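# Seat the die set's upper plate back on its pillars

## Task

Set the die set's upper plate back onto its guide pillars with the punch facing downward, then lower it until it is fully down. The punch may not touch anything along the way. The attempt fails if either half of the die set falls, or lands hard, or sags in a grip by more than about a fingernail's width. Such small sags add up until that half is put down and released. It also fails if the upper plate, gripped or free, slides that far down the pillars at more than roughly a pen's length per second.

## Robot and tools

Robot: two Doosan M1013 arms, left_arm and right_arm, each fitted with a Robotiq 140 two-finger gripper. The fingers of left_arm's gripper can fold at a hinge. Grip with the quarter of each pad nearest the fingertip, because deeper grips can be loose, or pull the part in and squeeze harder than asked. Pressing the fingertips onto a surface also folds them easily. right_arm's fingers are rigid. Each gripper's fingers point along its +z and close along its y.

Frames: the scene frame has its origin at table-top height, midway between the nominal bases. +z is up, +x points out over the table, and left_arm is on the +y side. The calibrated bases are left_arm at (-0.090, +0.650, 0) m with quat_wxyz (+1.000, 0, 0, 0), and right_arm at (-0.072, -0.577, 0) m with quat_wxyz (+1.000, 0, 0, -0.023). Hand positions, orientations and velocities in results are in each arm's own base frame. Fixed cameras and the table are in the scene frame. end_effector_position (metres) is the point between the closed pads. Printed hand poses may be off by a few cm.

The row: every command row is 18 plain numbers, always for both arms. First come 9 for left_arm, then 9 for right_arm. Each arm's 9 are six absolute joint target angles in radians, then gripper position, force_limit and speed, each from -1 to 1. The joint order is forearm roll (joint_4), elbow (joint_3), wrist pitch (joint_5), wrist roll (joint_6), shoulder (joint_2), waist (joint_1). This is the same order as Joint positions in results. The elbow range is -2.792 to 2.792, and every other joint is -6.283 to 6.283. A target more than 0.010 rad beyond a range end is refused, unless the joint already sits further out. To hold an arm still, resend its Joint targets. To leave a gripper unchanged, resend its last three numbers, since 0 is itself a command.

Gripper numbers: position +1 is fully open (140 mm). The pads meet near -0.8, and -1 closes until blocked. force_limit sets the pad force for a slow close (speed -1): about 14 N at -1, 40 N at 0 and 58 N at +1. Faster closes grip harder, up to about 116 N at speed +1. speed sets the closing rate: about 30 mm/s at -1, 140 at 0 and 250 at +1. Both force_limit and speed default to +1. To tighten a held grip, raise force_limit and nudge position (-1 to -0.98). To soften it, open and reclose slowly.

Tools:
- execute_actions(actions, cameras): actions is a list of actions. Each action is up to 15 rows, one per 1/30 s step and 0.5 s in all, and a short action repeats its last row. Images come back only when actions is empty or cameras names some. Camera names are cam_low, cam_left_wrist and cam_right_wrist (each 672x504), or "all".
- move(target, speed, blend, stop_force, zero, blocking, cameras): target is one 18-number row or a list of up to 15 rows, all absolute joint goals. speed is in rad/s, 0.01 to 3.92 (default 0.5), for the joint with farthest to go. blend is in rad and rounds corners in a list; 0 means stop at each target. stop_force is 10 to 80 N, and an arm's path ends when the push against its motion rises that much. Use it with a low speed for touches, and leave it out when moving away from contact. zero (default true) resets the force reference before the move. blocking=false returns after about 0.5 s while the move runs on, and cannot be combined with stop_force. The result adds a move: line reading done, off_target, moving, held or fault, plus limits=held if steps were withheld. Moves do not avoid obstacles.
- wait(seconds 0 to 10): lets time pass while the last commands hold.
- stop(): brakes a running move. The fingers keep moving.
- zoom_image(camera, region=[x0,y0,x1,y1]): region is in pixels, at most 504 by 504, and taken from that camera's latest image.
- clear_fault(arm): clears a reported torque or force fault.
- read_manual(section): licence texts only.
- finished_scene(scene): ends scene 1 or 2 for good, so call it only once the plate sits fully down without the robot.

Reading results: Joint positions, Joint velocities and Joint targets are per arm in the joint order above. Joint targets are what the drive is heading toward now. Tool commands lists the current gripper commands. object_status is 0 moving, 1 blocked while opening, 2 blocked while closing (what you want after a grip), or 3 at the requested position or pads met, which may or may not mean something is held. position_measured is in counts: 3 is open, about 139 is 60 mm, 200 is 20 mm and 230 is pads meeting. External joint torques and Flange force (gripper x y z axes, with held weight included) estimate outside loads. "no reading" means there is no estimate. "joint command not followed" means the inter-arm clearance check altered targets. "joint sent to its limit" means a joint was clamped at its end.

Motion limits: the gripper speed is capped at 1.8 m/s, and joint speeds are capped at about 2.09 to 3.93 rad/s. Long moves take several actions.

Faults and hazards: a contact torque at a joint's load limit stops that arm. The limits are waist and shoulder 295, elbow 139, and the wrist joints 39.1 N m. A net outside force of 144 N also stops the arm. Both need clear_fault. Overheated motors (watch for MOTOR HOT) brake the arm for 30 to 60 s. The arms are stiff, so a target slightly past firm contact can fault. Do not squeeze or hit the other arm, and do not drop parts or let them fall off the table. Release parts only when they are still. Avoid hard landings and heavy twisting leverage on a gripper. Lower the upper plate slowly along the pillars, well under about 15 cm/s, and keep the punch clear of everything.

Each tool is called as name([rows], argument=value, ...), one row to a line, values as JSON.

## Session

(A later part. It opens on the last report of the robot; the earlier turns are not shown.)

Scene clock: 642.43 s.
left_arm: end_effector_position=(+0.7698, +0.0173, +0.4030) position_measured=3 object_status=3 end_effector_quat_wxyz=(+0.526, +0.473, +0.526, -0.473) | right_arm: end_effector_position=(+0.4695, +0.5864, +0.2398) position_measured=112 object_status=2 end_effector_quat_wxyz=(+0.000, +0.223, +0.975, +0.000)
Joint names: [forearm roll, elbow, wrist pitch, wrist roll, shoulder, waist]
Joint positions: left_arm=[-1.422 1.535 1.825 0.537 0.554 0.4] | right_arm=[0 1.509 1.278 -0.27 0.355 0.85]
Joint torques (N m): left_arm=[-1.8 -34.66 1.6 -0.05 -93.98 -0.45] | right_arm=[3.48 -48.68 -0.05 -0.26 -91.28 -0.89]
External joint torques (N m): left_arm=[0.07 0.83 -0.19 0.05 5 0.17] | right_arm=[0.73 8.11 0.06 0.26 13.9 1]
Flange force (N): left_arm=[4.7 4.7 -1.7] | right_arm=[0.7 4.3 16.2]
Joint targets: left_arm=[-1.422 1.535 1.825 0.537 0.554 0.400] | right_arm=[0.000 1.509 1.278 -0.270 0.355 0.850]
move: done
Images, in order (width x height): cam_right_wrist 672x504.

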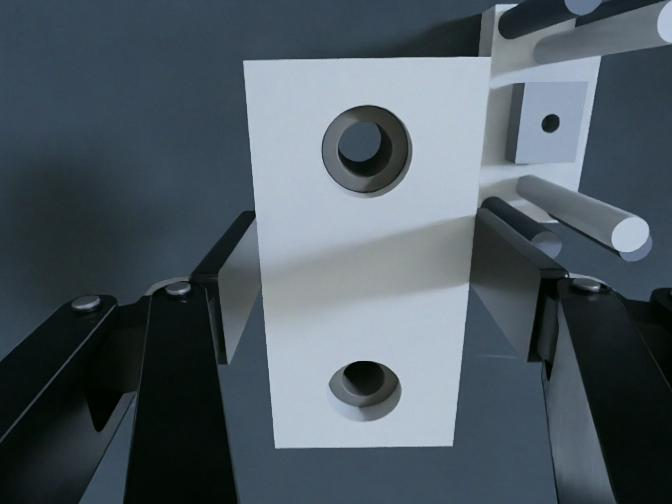

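zoom_image(camera="cam_right_wrist", region=[572, 180, 672, 280])

Scaled by 5.040 from the camera's 672x504 image, which has a finer 960x720 frame.

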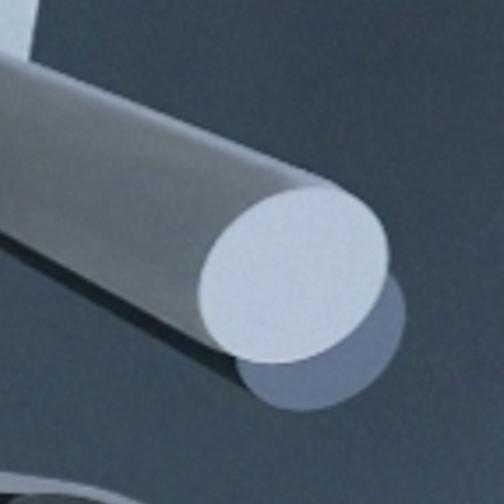

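move([
  [-1.2029,1.4196,2.0152,-2.4107,0.7992,0.0688,1,1,-1,0,1.4844,1.3114,-0.2705,0.3458,0.8497,-0.98,1,-1],
  [-1.2029,1.4196,2.0152,-2.4107,0.7992,0.0688,1,1,-1,0,1.1614,1.4186,-0.1730,0.5616,0.9479,-0.98,1,-1],
  [-1.2029,1.4196,2.0152,-2.4107,0.7992,0.0688,1,1,-1,0,1.1844,1.3907,-0.1730,0.5665,0.9479,-0.98,1,-1],
], speed=[0.7,0.12,0.05], cameras=["all"])

zoom_image(camera="cam_left_wrist", region=[200, 90, 480, 330])

zoom_image(camera="cam_low", region=[150, 150, 280, 280])

Scene clock: 748.77 s.
left_arm: end_effector_position=(+0.7262, -0.1962, +0.2476) position_measured=3 object_status=3 end_effector_quat_wxyz=(+0.609, +0.361, -0.608, +0.361) | right_arm: end_effector_position=(+0.4869, +0.7370, +0.2429) position_measured=112 object_status=2 end_effector_quat_wxyz=(+0.000, +0.223, +0.975, +0.000)
Joint names: [forearm roll, elbow, wrist pitch, wrist roll, shoulder, waist]
Joint positions: left_arm=[-1.203 1.42 2.015 -2.411 0.799 0.069] | right_arm=[0 1.184 1.391 -0.173 0.567 0.948]
Joint torques (N m): left_arm=[-0.66 -30.49 2 -0.06 -110.35 -0.58] | right_arm=[3.5 -50.04 -0.08 -0.2 -114.28 -0.05]
External joint torques (N m): left_arm=[0.08 0.68 -0.17 0.06 5.54 0.69] | right_arm=[0.77 8.65 0.08 0.2 17.13 -0.71]
Flange force (N): left_arm=[-5.8 -3.9 -3.6] | right_arm=[-1.3 5.5 16.6]
Joint targets: left_arm=[-1.203 1.420 2.015 -2.411 0.799 0.069] | right_arm=[0.000 1.184 1.391 -0.173 0.567 0.948]
move: done

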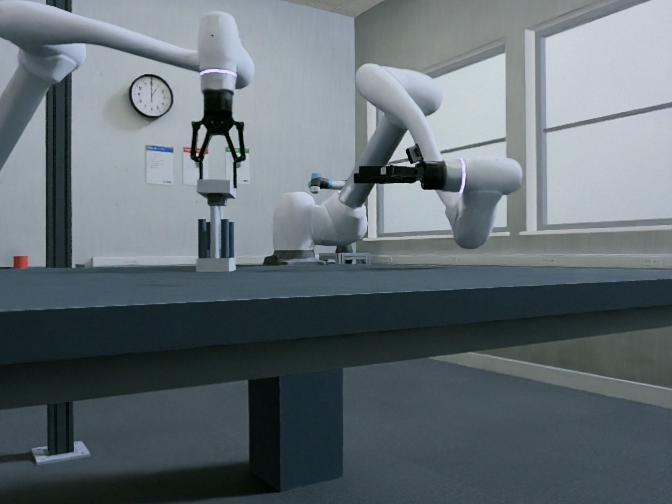

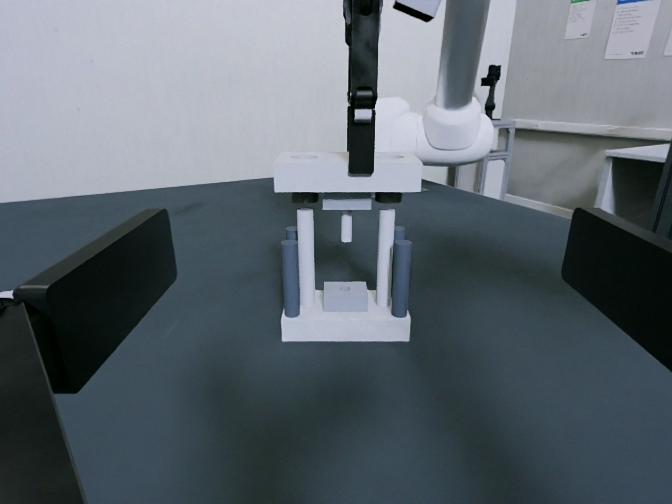

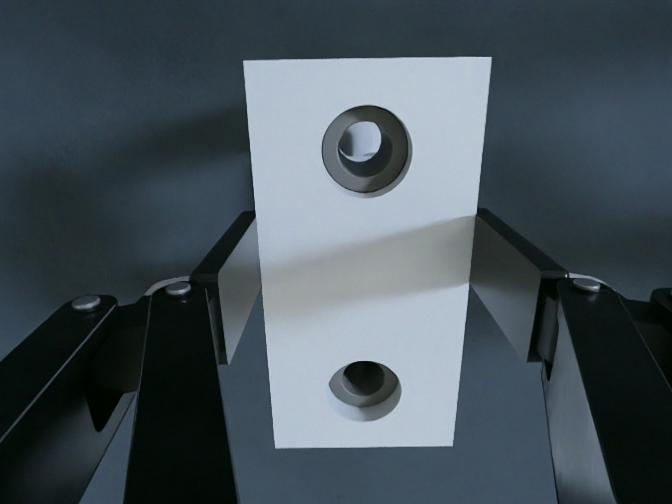

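Scaled by 1.800 from the camera's 672x504 image, which has a finer 960x720 frame.

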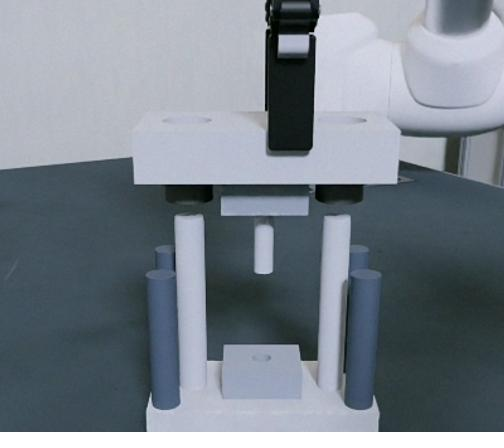

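Scaled by 3.877 from the camera's 672x504 image, which has a finer 960x720 frame.

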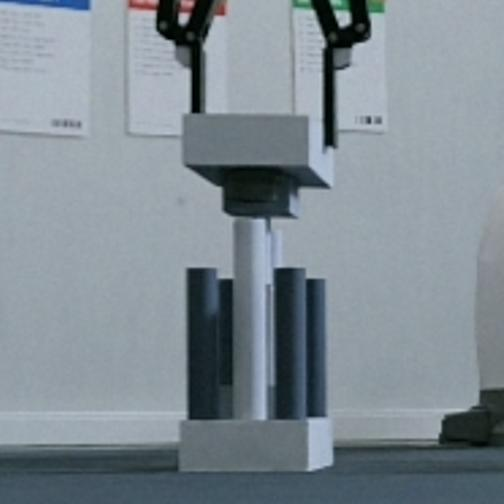

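zoom_image(camera="cam_low", region=[190, 190, 240, 240])

zoom_image(camera="cam_left_wrist", region=[280, 180, 340, 240])

zoom_image(camera="cam_left_wrist", region=[360, 180, 420, 240])

zoom_image(camera="cam_right_wrist", region=[310, 90, 430, 210])

Scaled by 10.080 from the camera's 672x504 image, which has a finer 960x720 frame.

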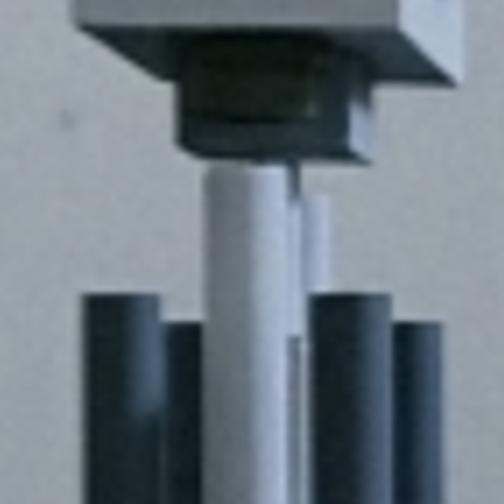

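Scaled by 8.400 from the camera's 672x504 image, which has a finer 960x720 frame.

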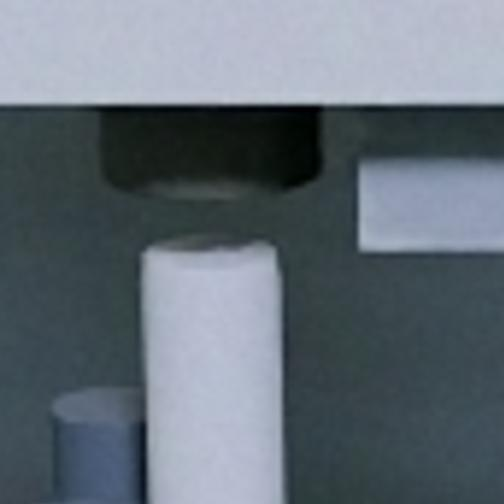

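Scaled by 8.400 from the camera's 672x504 image, which has a finer 960x720 frame.

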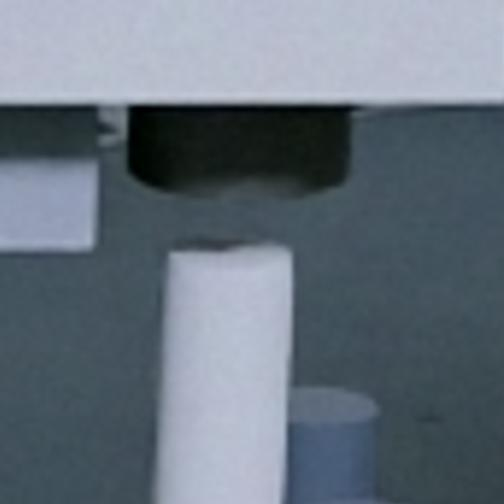

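Scaled by 4.200 from the camera's 672x504 image, which has a finer 960x720 frame.

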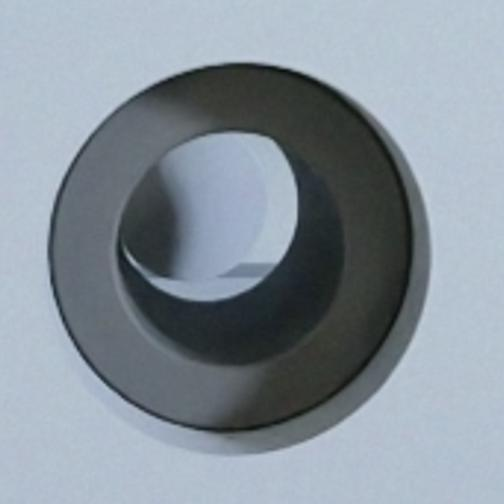

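move([
  [-1.2029,1.4196,2.0152,-2.4107,0.7992,0.0688,1,1,-1,0,1.1844,1.3907,-0.1737,0.5665,0.9472,-0.98,1,-1],
], speed=0.05)

move([
  [-1.2029,1.4196,2.0152,-2.4107,0.7992,0.0688,1,1,-1,0,1.2198,1.3456,-0.1737,0.5762,0.9472,-0.98,1,-1],
], speed=0.025, stop_force=15, cameras=["cam_left_wrist","cam_right_wrist"])

zoom_image(camera="cam_left_wrist", region=[270, 150, 430, 290])

Scene clock: 791.53 s.
left_arm: end_effector_position=(+0.7261, -0.1962, +0.2476) position_measured=3 object_status=3 end_effector_quat_wxyz=(+0.609, +0.361, -0.608, +0.361) | right_arm: end_effector_position=(+0.4875, +0.7367, +0.2430) position_measured=112 object_status=2 end_effector_quat_wxyz=(+0.000, +0.223, +0.975, +0.000)
Joint names: [forearm roll, elbow, wrist pitch, wrist roll, shoulder, waist]
Joint positions: left_arm=[-1.203 1.42 2.015 -2.411 0.799 0.069] | right_arm=[0 1.184 1.391 -0.174 0.566 0.947]
Joint torques (N m): left_arm=[-0.66 -30.35 2.01 -0.04 -110.42 -0.54] | right_arm=[3.55 -50.38 -0.07 -0.28 -114.79 -1.09]
External joint torques (N m): left_arm=[0.06 0.65 -0.19 0.04 6.07 0.09] | right_arm=[0.77 8.9 0.08 0.28 17.18 1.71]
Flange force (N): left_arm=[-6.3 -5.0 -3.5] | right_arm=[1.5 5.4 17.0]
Joint targets: left_arm=[-1.203 1.420 2.015 -2.411 0.799 0.069] | right_arm=[0.000 1.184 1.391 -0.174 0.567 0.947]
move: done

Scene clock: 792.97 s.
left_arm: end_effector_position=(+0.7261, -0.1962, +0.2476) position_measured=3 object_status=3 end_effector_quat_wxyz=(+0.609, +0.361, -0.608, +0.361) | right_arm: end_effector_position=(+0.4875, +0.7368, +0.2300) position_measured=112 object_status=2 end_effector_quat_wxyz=(+0.000, +0.223, +0.975, +0.000)
Joint names: [forearm roll, elbow, wrist pitch, wrist roll, shoulder, waist]
Joint positions: left_arm=[-1.203 1.42 2.015 -2.411 0.799 0.069] | right_arm=[0 1.201 1.37 -0.174 0.571 0.947]
Joint torques (N m): left_arm=[-0.68 -30.41 2.01 -0.08 -110.25 -0.5] | right_arm=[3.81 -40.25 -3.62 0.05 -90.73 -2.32]
External joint torques (N m): left_arm=[0.09 0.59 -0.18 0.08 5.4 0.58] | right_arm=[0.47 -0.84 3.62 -0.05 -6.3 2.78]
Flange force (N): left_arm=[-5.7 -4.0 -3.5] | right_arm=[3.7 -4.1 -9.1]
Joint targets: left_arm=[-1.203 1.420 2.015 -2.411 0.799 0.069] | right_arm=[0.000 1.201 1.370 -0.174 0.571 0.947]
move: contact (right_arm); right_arm: the wrist pitch is farthest, 0.024 rad from its target
Images, in order (width x height): cam_left_wrist 672x504, cam_right_wrist 672x504.

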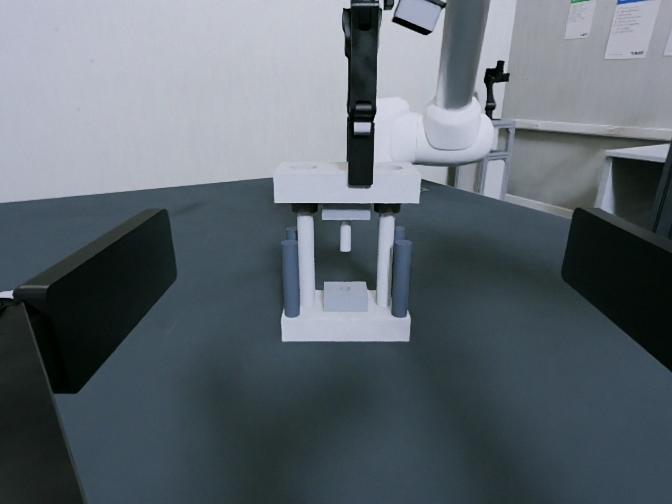

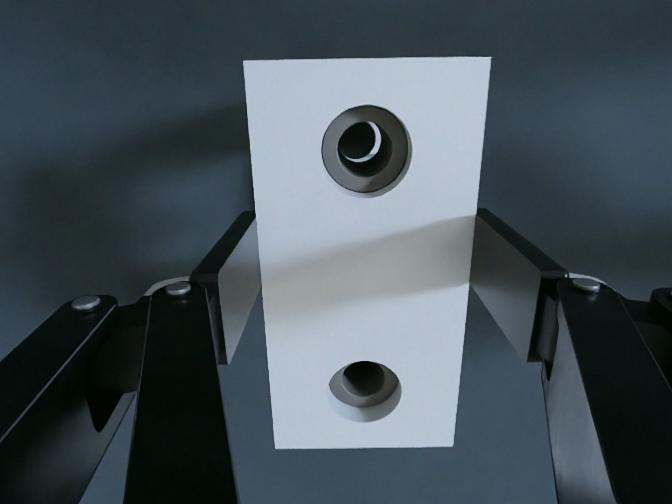

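Scaled by 3.150 from the camera's 672x504 image, which has a finer 960x720 frame.

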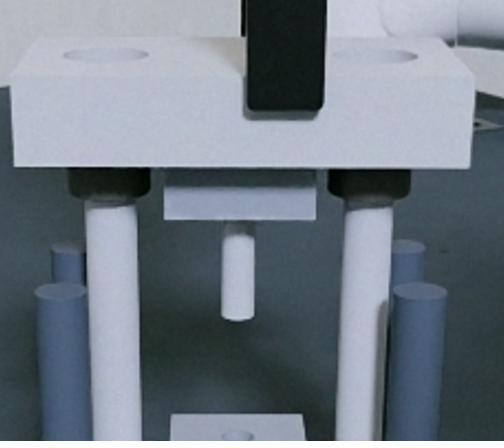

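zoom_image(camera="cam_left_wrist", region=[280, 190, 340, 250])

zoom_image(camera="cam_left_wrist", region=[360, 190, 420, 250])

zoom_image(camera="cam_right_wrist", region=[310, 90, 430, 210])

zoom_image(camera="cam_right_wrist", region=[310, 330, 430, 450])

Scaled by 8.400 from the camera's 672x504 image, which has a finer 960x720 frame.

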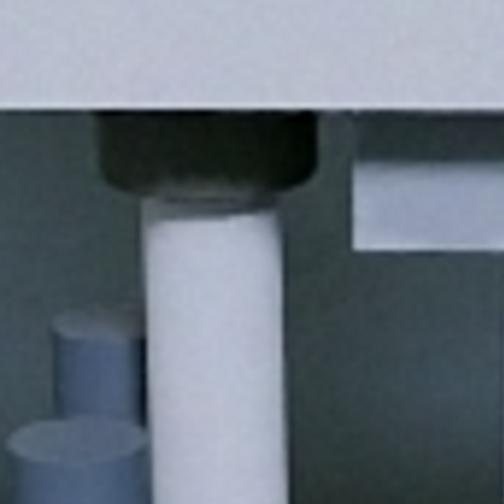

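Scaled by 8.400 from the camera's 672x504 image, which has a finer 960x720 frame.

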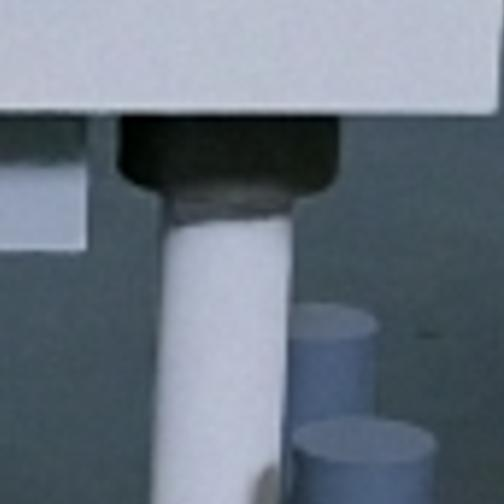

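Scaled by 4.200 from the camera's 672x504 image, which has a finer 960x720 frame.

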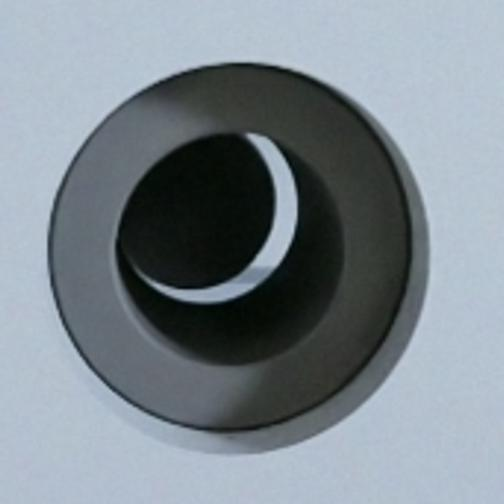

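Scaled by 4.200 from the camera's 672x504 image, which has a finer 960x720 frame.

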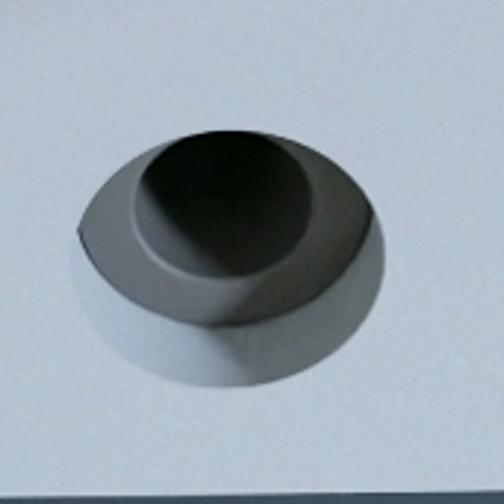

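move([
  [-1.2029,1.4196,2.0152,-2.4107,0.7992,0.0688,1,1,-1,0,1.1972,1.3753,-0.1737,0.5692,0.9472,-0.98,1,-1],
  [-1.2029,1.4196,2.0152,-2.4107,0.7992,0.0688,1,1,-1,0,1.2021,1.3734,-0.1736,0.5661,0.9473,-0.98,1,-1],
], speed=0.05, cameras=["cam_left_wrist","cam_right_wrist"])

zoom_image(camera="cam_right_wrist", region=[310, 90, 430, 210])

zoom_image(camera="cam_left_wrist", region=[270, 150, 430, 290])

Scene clock: 851.23 s.
left_arm: end_effector_position=(+0.7261, -0.1962, +0.2476) position_measured=3 object_status=3 end_effector_quat_wxyz=(+0.609, +0.361, -0.608, +0.361) | right_arm: end_effector_position=(+0.4862, +0.7351, +0.2337) position_measured=112 object_status=2 end_effector_quat_wxyz=(+0.000, +0.223, +0.975, +0.000)
Joint names: [forearm roll, elbow, wrist pitch, wrist roll, shoulder, waist]
Joint positions: left_arm=[-1.203 1.42 2.015 -2.411 0.799 0.069] | right_arm=[0 1.202 1.373 -0.174 0.566 0.947]
Joint torques (N m): left_arm=[-0.64 -30.49 2.01 -0.07 -110.29 -0.65] | right_arm=[3.56 -49.89 -0.05 -0.32 -114.58 -1.04]
External joint torques (N m): left_arm=[0.03 0.65 -0.18 0.07 5.43 0.19] | right_arm=[0.73 8.52 0.05 0.32 17.2 0.97]
Flange force (N): left_arm=[-5.7 -4.2 -3.0] | right_arm=[0.6 6.2 16.6]
Joint targets: left_arm=[-1.203 1.420 2.015 -2.411 0.799 0.069] | right_arm=[0.000 1.202 1.373 -0.174 0.566 0.947]
move: done
Images, in order (width x height): cam_left_wrist 672x504, cam_right_wrist 672x504.

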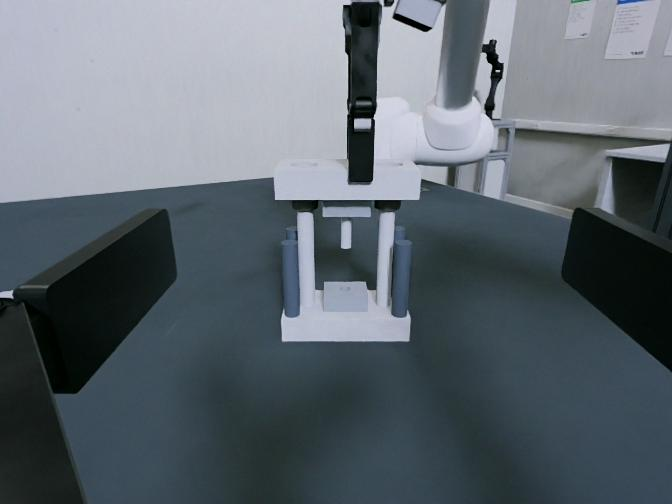

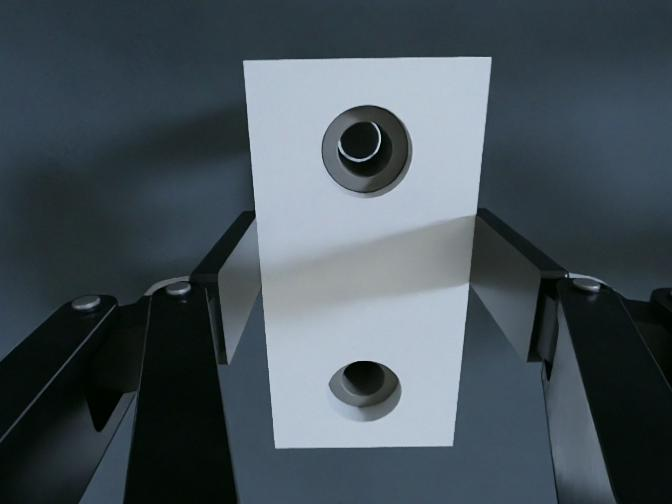

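Scaled by 4.200 from the camera's 672x504 image, which has a finer 960x720 frame.

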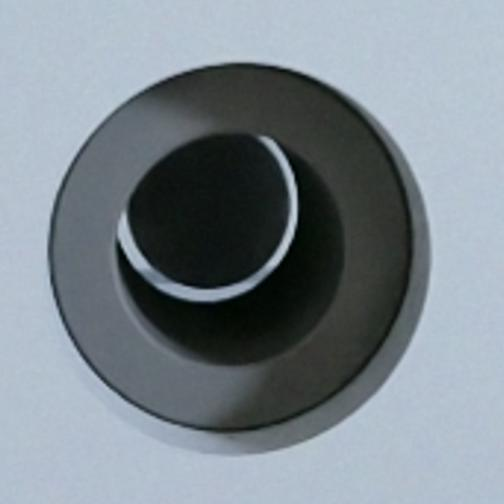

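Scaled by 3.150 from the camera's 672x504 image, which has a finer 960x720 frame.

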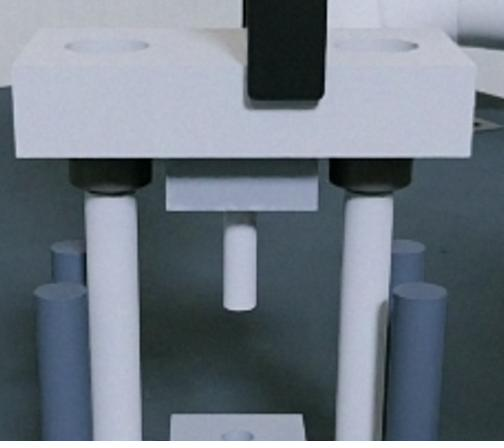

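move([
  [-1.2029,1.4196,2.0152,-2.4107,0.7992,0.0688,1,1,-1,0,1.2252,1.3433,-0.1736,0.5731,0.9473,-0.98,1,-1],
], speed=0.025, stop_force=15, cameras=["cam_left_wrist","cam_right_wrist"])

zoom_image(camera="cam_right_wrist", region=[310, 90, 430, 210])

zoom_image(camera="cam_left_wrist", region=[270, 150, 430, 290])

Scene clock: 870.40 s.
left_arm: end_effector_position=(+0.7261, -0.1962, +0.2476) position_measured=3 object_status=3 end_effector_quat_wxyz=(+0.609, +0.361, -0.608, +0.361) | right_arm: end_effector_position=(+0.4862, +0.7353, +0.2284) position_measured=112 object_status=2 end_effector_quat_wxyz=(+0.000, +0.223, +0.975, +0.000)
Joint names: [forearm roll, elbow, wrist pitch, wrist roll, shoulder, waist]
Joint positions: left_arm=[-1.203 1.42 2.015 -2.411 0.799 0.069] | right_arm=[0 1.209 1.365 -0.174 0.568 0.947]
Joint torques (N m): left_arm=[-0.66 -30.49 2.01 -0.07 -110.22 -0.65] | right_arm=[2.59 -37.74 0.66 -0.12 -95.27 -6.27]
External joint torques (N m): left_arm=[0.06 0.79 -0.2 0.07 5.86 0.3] | right_arm=[1.71 -3.64 -0.65 0.12 -2.51 6.33]
Flange force (N): left_arm=[-6.2 -4.3 -3.3] | right_arm=[6.5 6.2 -4.4]
Joint targets: left_arm=[-1.203 1.420 2.015 -2.411 0.799 0.069] | right_arm=[0.000 1.209 1.365 -0.174 0.568 0.947]
move: contact (right_arm); right_arm: the wrist pitch is farthest, 0.021 rad from its target
Images, in order (width x height): cam_left_wrist 672x504, cam_right_wrist 672x504.

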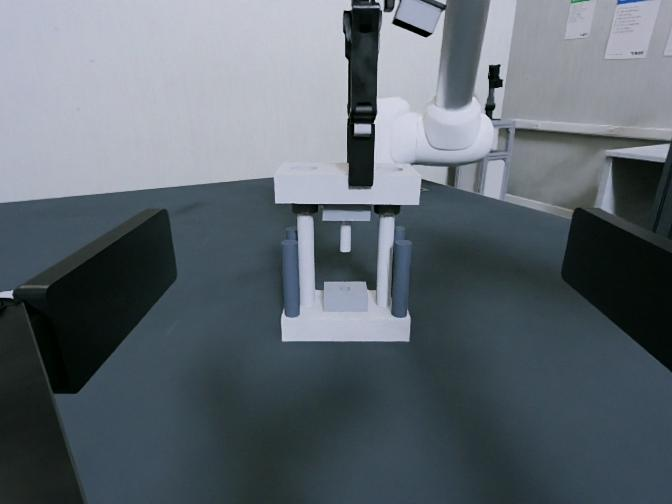

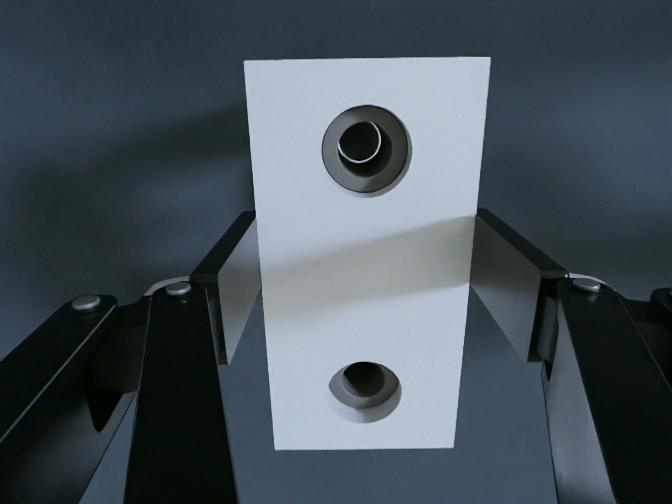

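Scaled by 4.200 from the camera's 672x504 image, which has a finer 960x720 frame.

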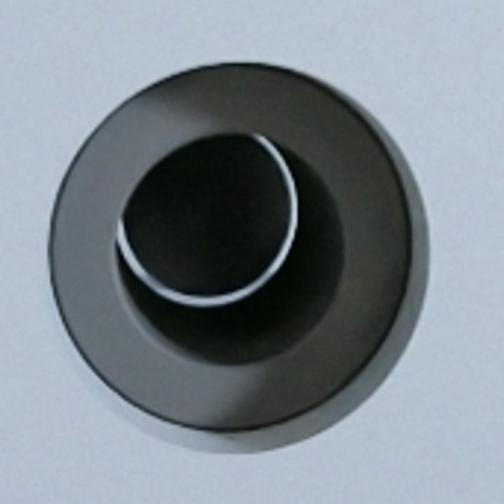

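Scaled by 3.150 from the camera's 672x504 image, which has a finer 960x720 frame.

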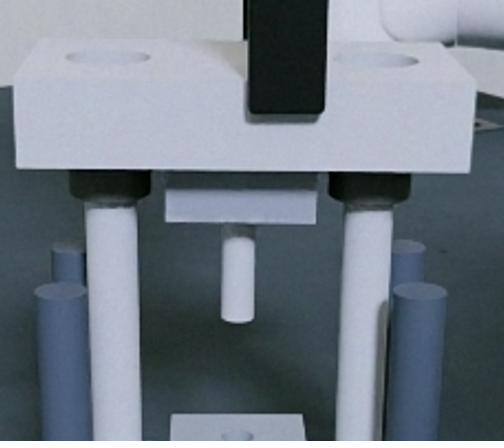

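execute_actions(actions=[], cameras=["cam_low"])

zoom_image(camera="cam_low", region=[195, 195, 239, 239])

zoom_image(camera="cam_low", region=[180, 165, 260, 285])

Scene clock: 901.23 s.
left_arm: end_effector_position=(+0.7261, -0.1962, +0.2476) position_measured=3 object_status=3 end_effector_quat_wxyz=(+0.609, +0.361, -0.608, +0.361) | right_arm: end_effector_position=(+0.4862, +0.7353, +0.2284) position_measured=112 object_status=2 end_effector_quat_wxyz=(+0.000, +0.223, +0.975, +0.000)
Joint names: [forearm roll, elbow, wrist pitch, wrist roll, shoulder, waist]
Joint positions: left_arm=[-1.203 1.42 2.015 -2.411 0.799 0.069] | right_arm=[0 1.209 1.365 -0.174 0.568 0.947]
Joint velocities: within noise
Joint torques (N m): left_arm=[-0.65 -30.45 2.03 -0.06 -110.37 -0.58] | right_arm=[2.37 -37.39 0.73 -0.12 -94.98 -6.59]
External joint torques (N m): left_arm=[0.05 0.62 -0.21 0.06 5.51 0.53] | right_arm=[1.89 -3.57 -0.73 0.12 -1.45 6.78]
Flange force (N): left_arm=[-5.8 -4.1 -3.5] | right_arm=[6.8 7.8 -3.8]
Joint targets: left_arm=[-1.203 1.420 2.015 -2.411 0.799 0.069] | right_arm=[0.000 1.209 1.365 -0.174 0.568 0.947]
Tool commands: left_gripper/position=+1.0 left_gripper/force_limit=+1.0 left_gripper/speed=-1.0 right_gripper/position=-0.98 right_gripper/force_limit=+1.0 right_gripper/speed=-1.0
Images, in order (width x height): cam_low 672x504.

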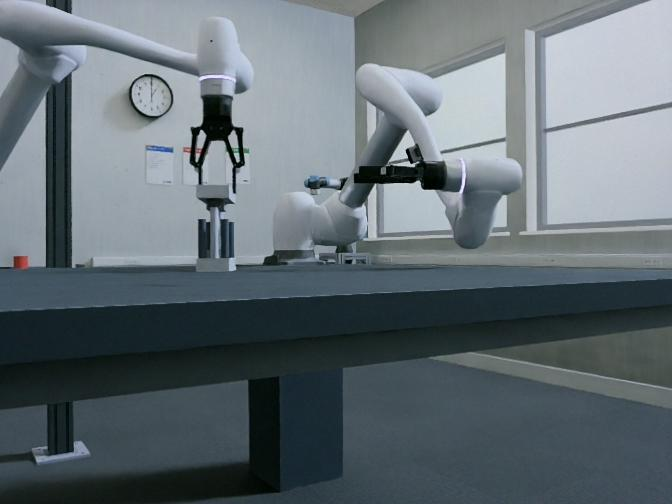

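Scaled by 11.455 from the camera's 672x504 image, which has a finer 960x720 frame.

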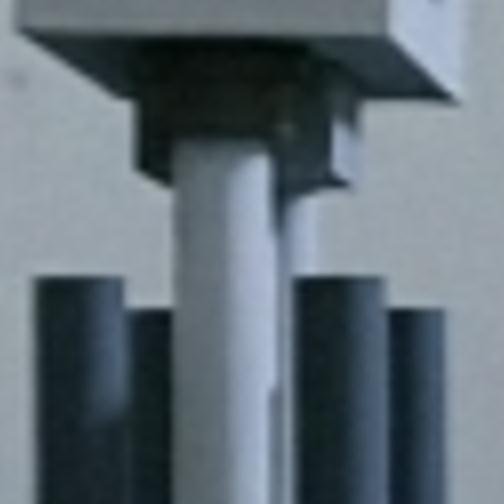

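Scaled by 4.200 from the camera's 672x504 image, which has a finer 960x720 frame.

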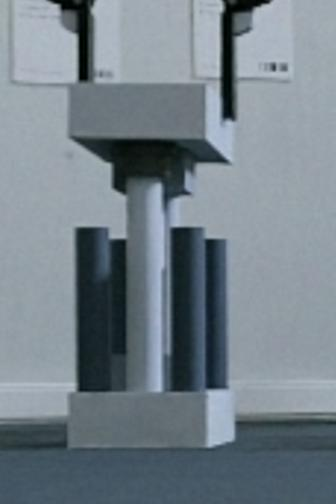

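move([
  [-1.2029,1.4196,2.0152,-2.4107,0.7992,0.0688,1,1,-1,0,1.2040,1.3715,-0.1731,0.5661,0.9478,-0.98,1,-1],
], speed=0.05, cameras=["cam_left_wrist","cam_right_wrist"])

zoom_image(camera="cam_left_wrist", region=[270, 150, 430, 290])

zoom_image(camera="cam_right_wrist", region=[310, 90, 430, 210])

move([
  [-1.2029,1.4196,2.0152,-2.4107,0.7992,0.0688,1,1,-1,0,1.2258,1.3430,-0.1731,0.5728,0.9478,-0.98,1,-1],
], speed=0.025, stop_force=15, cameras=["cam_left_wrist","cam_right_wrist"])

zoom_image(camera="cam_left_wrist", region=[270, 150, 430, 290])

zoom_image(camera="cam_right_wrist", region=[310, 90, 430, 210])

Scene clock: 937.77 s.
left_arm: end_effector_position=(+0.7261, -0.1962, +0.2476) position_measured=3 object_status=3 end_effector_quat_wxyz=(+0.609, +0.361, -0.608, +0.361) | right_arm: end_effector_position=(+0.4857, +0.7352, +0.2326) position_measured=112 object_status=2 end_effector_quat_wxyz=(+0.000, +0.223, +0.975, +0.000)
Joint names: [forearm roll, elbow, wrist pitch, wrist roll, shoulder, waist]
Joint positions: left_arm=[-1.203 1.42 2.015 -2.411 0.799 0.069] | right_arm=[0 1.204 1.372 -0.173 0.566 0.948]
Joint torques (N m): left_arm=[-0.66 -30.42 2.03 -0.06 -110.46 -0.64] | right_arm=[3.51 -49.99 0 -0.24 -114.3 -1.06]
External joint torques (N m): left_arm=[0.05 0.59 -0.2 0.06 5.61 0.4] | right_arm=[0.79 8.58 0.01 0.24 16.7 1.17]
Flange force (N): left_arm=[-5.9 -4.4 -3.5] | right_arm=[0.9 5.2 16.6]
Joint targets: left_arm=[-1.203 1.420 2.015 -2.411 0.799 0.069] | right_arm=[0.000 1.204 1.371 -0.173 0.566 0.948]
move: done
Images, in order (width x height): cam_left_wrist 672x504, cam_right_wrist 672x504.

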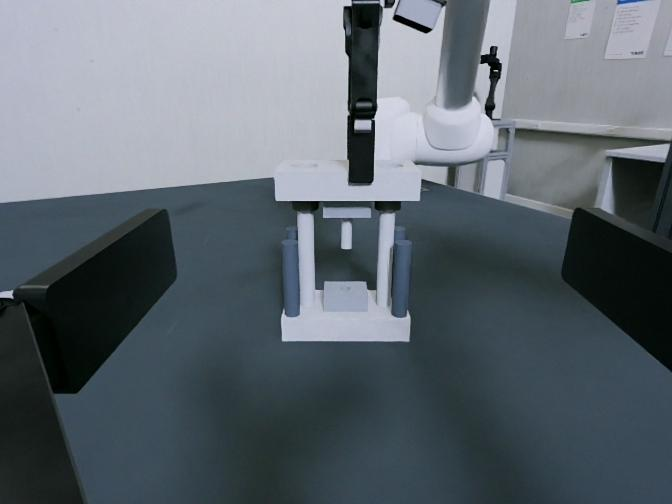

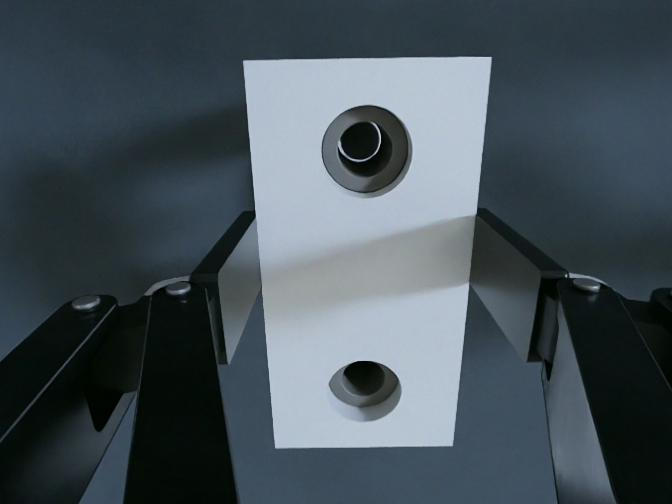

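Scaled by 3.150 from the camera's 672x504 image, which has a finer 960x720 frame.

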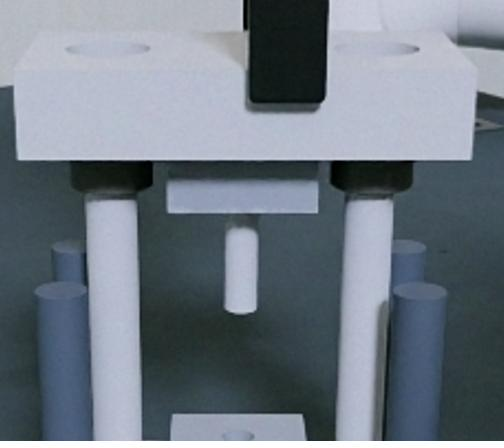

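Scaled by 4.200 from the camera's 672x504 image, which has a finer 960x720 frame.

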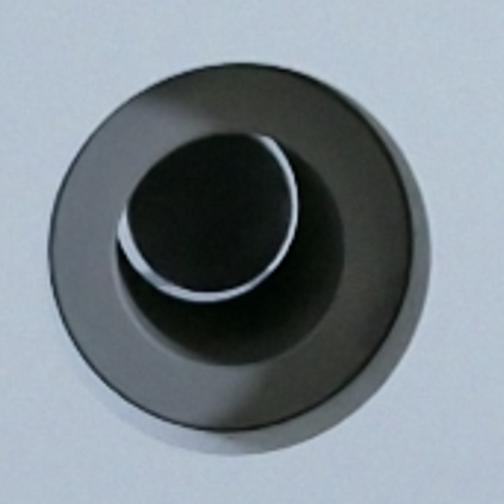

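Scene clock: 938.63 s.
left_arm: end_effector_position=(+0.7261, -0.1962, +0.2476) position_measured=3 object_status=3 end_effector_quat_wxyz=(+0.609, +0.361, -0.608, +0.361) | right_arm: end_effector_position=(+0.4857, +0.7353, +0.2283) position_measured=112 object_status=2 end_effector_quat_wxyz=(+0.000, +0.223, +0.975, +0.000)
Joint names: [forearm roll, elbow, wrist pitch, wrist roll, shoulder, waist]
Joint positions: left_arm=[-1.203 1.42 2.015 -2.411 0.799 0.069] | right_arm=[0 1.209 1.364 -0.173 0.568 0.948]
Joint torques (N m): left_arm=[-0.67 -30.48 2.01 -0.08 -110.31 -0.54] | right_arm=[4 -39.84 -0.98 -0.49 -95.71 -2.64]
External joint torques (N m): left_arm=[0.09 0.73 -0.19 0.08 5.72 0.81] | right_arm=[0.29 -1.56 0.99 0.49 -2.02 2.58]
Flange force (N): left_arm=[-6.1 -3.9 -3.8] | right_arm=[3.2 2.4 -4.3]
Joint targets: left_arm=[-1.203 1.420 2.015 -2.411 0.799 0.069] | right_arm=[0.000 1.209 1.364 -0.173 0.568 0.948]
move: contact (right_arm); right_arm: the wrist pitch is farthest, 0.021 rad from its target
Images, in order (width x height): cam_left_wrist 672x504, cam_right_wrist 672x504.

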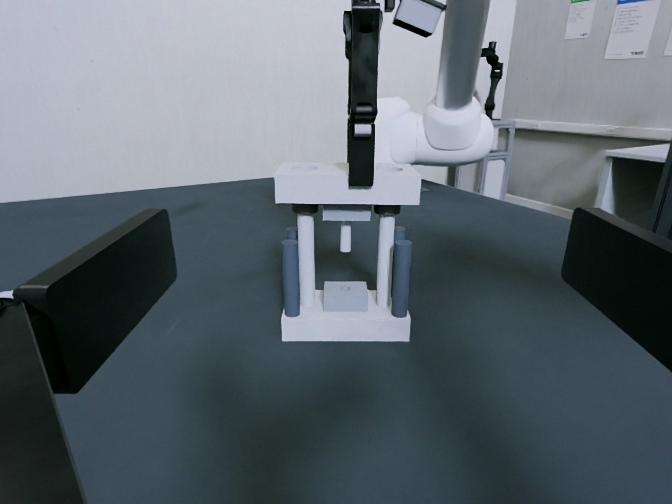

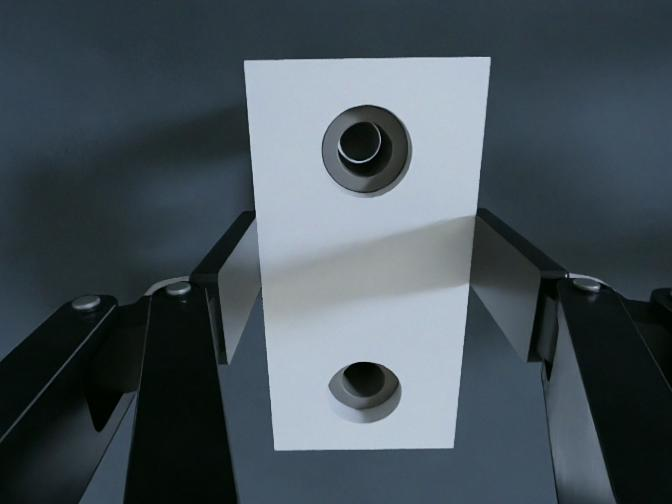

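Scaled by 3.150 from the camera's 672x504 image, which has a finer 960x720 frame.

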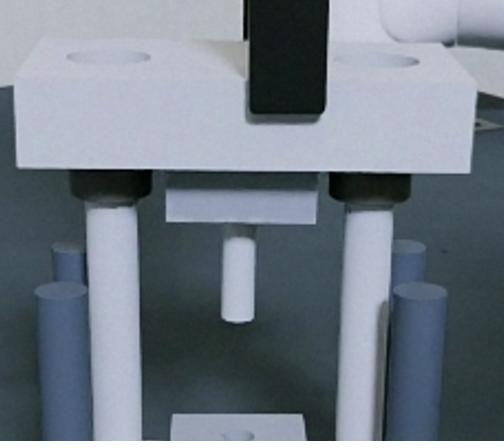

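Scaled by 4.200 from the camera's 672x504 image, which has a finer 960x720 frame.

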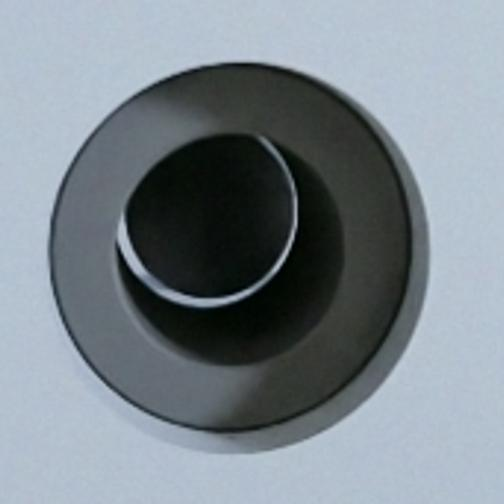

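move([
  [-1.2029,1.4196,2.0152,-2.4107,0.7992,0.0688,1,1,-1,0,1.2023,1.3721,-0.1792,0.5672,0.9477,-0.98,1,-1],
], speed=0.05)

move([
  [-1.2029,1.4196,2.0152,-2.4107,0.7992,0.0688,1,1,-1,0,1.2241,1.3437,-0.1792,0.5738,0.9477,-0.98,1,-1],
], speed=0.025, stop_force=15, cameras=["all"])

zoom_image(camera="cam_left_wrist", region=[270, 150, 430, 290])

zoom_image(camera="cam_right_wrist", region=[310, 90, 430, 210])

zoom_image(camera="cam_low", region=[195, 195, 239, 239])

Scene clock: 981.43 s.
left_arm: end_effector_position=(+0.7261, -0.1962, +0.2476) position_measured=3 object_status=3 end_effector_quat_wxyz=(+0.609, +0.361, -0.608, +0.361) | right_arm: end_effector_position=(+0.4861, +0.7357, +0.2325) position_measured=112 object_status=2 end_effector_quat_wxyz=(+0.000, +0.220, +0.975, +0.000)
Joint names: [forearm roll, elbow, wrist pitch, wrist roll, shoulder, waist]
Joint positions: left_arm=[-1.203 1.42 2.015 -2.411 0.799 0.069] | right_arm=[0 1.202 1.372 -0.179 0.567 0.948]
Joint torques (N m): left_arm=[-0.66 -30.41 2 -0.07 -110.12 -0.5] | right_arm=[3.56 -49.92 -0.09 -0.33 -113.65 -0.55]
External joint torques (N m): left_arm=[0.06 0.43 -0.16 0.07 4.68 0.53] | right_arm=[0.75 8.43 0.1 0.33 15.81 0.46]
Flange force (N): left_arm=[-4.9 -3.6 -3.2] | right_arm=[0.3 4.0 16.0]
Joint targets: left_arm=[-1.203 1.420 2.015 -2.411 0.799 0.069] | right_arm=[0.000 1.202 1.372 -0.179 0.567 0.948]
move: done

Scene clock: 982.23 s.
left_arm: end_effector_position=(+0.7261, -0.1962, +0.2476) position_measured=3 object_status=3 end_effector_quat_wxyz=(+0.609, +0.361, -0.608, +0.361) | right_arm: end_effector_position=(+0.4862, +0.7358, +0.2293) position_measured=112 object_status=2 end_effector_quat_wxyz=(+0.000, +0.220, +0.975, +0.000)
Joint names: [forearm roll, elbow, wrist pitch, wrist roll, shoulder, waist]
Joint positions: left_arm=[-1.203 1.42 2.015 -2.411 0.799 0.069] | right_arm=[0 1.207 1.366 -0.179 0.568 0.948]
Joint torques (N m): left_arm=[-0.69 -30.41 2.02 -0.07 -110.23 -0.6] | right_arm=[2.35 -38.22 -1.85 -0.45 -91.56 -6.59]
External joint torques (N m): left_arm=[0.08 0.61 -0.2 0.07 5.53 0.04] | right_arm=[1.95 -3.07 1.86 0.45 -6.1 7.15]
Flange force (N): left_arm=[-5.8 -4.4 -3.0] | right_arm=[8.5 1.5 -9.0]
Joint targets: left_arm=[-1.203 1.420 2.015 -2.411 0.799 0.069] | right_arm=[0.000 1.207 1.366 -0.179 0.568 0.948]
move: contact (right_arm); right_arm: the wrist pitch is farthest, 0.023 rad from its target

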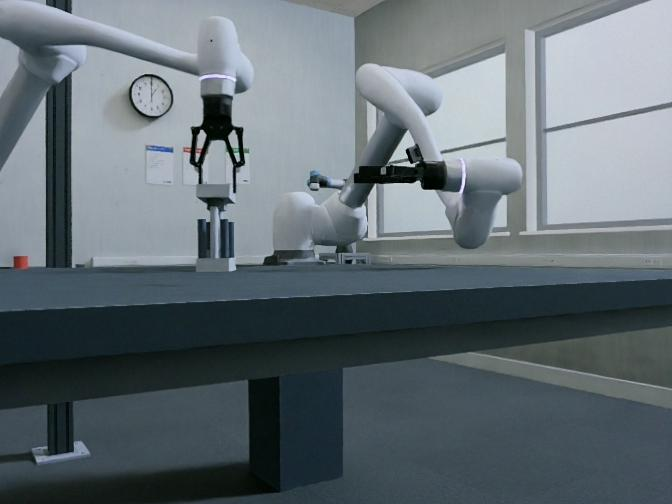

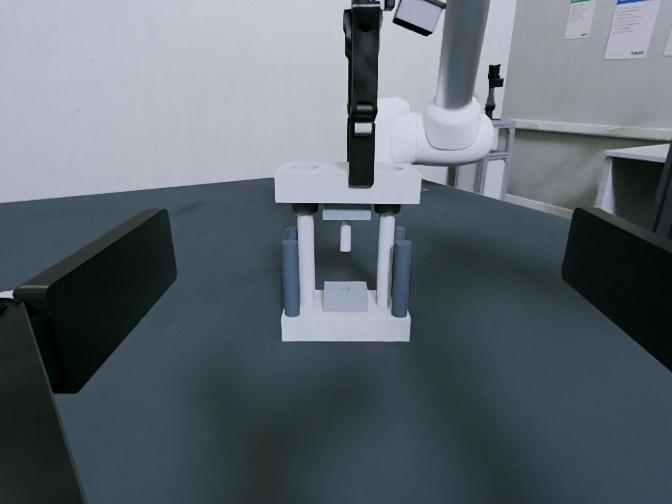

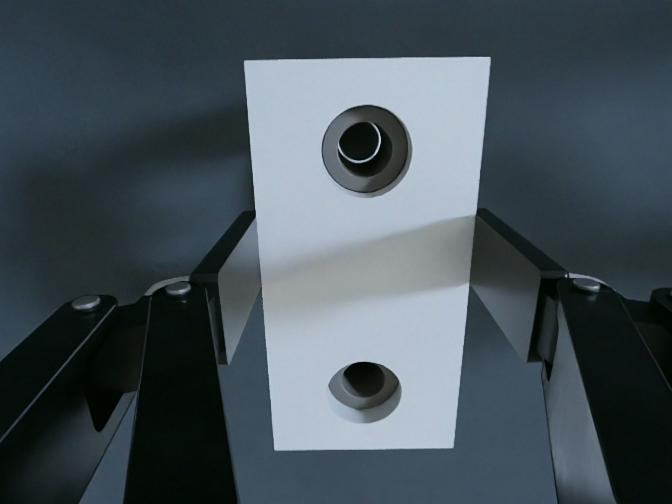

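Scaled by 3.150 from the camera's 672x504 image, which has a finer 960x720 frame.

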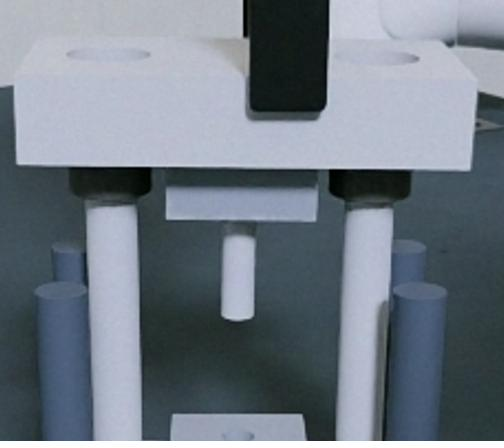

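Scaled by 4.200 from the camera's 672x504 image, which has a finer 960x720 frame.

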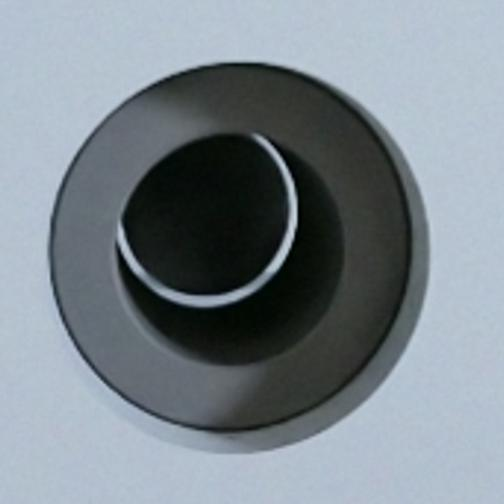

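Scaled by 11.455 from the camera's 672x504 image, which has a finer 960x720 frame.

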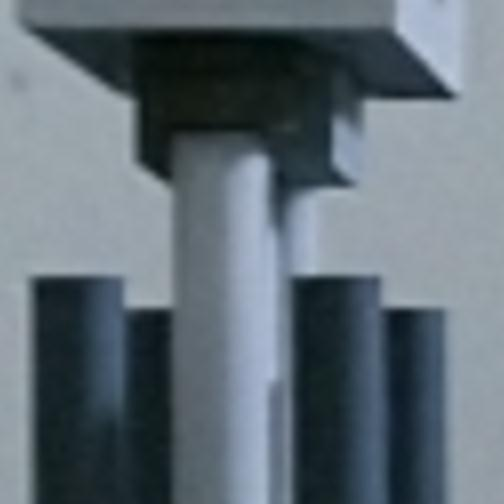

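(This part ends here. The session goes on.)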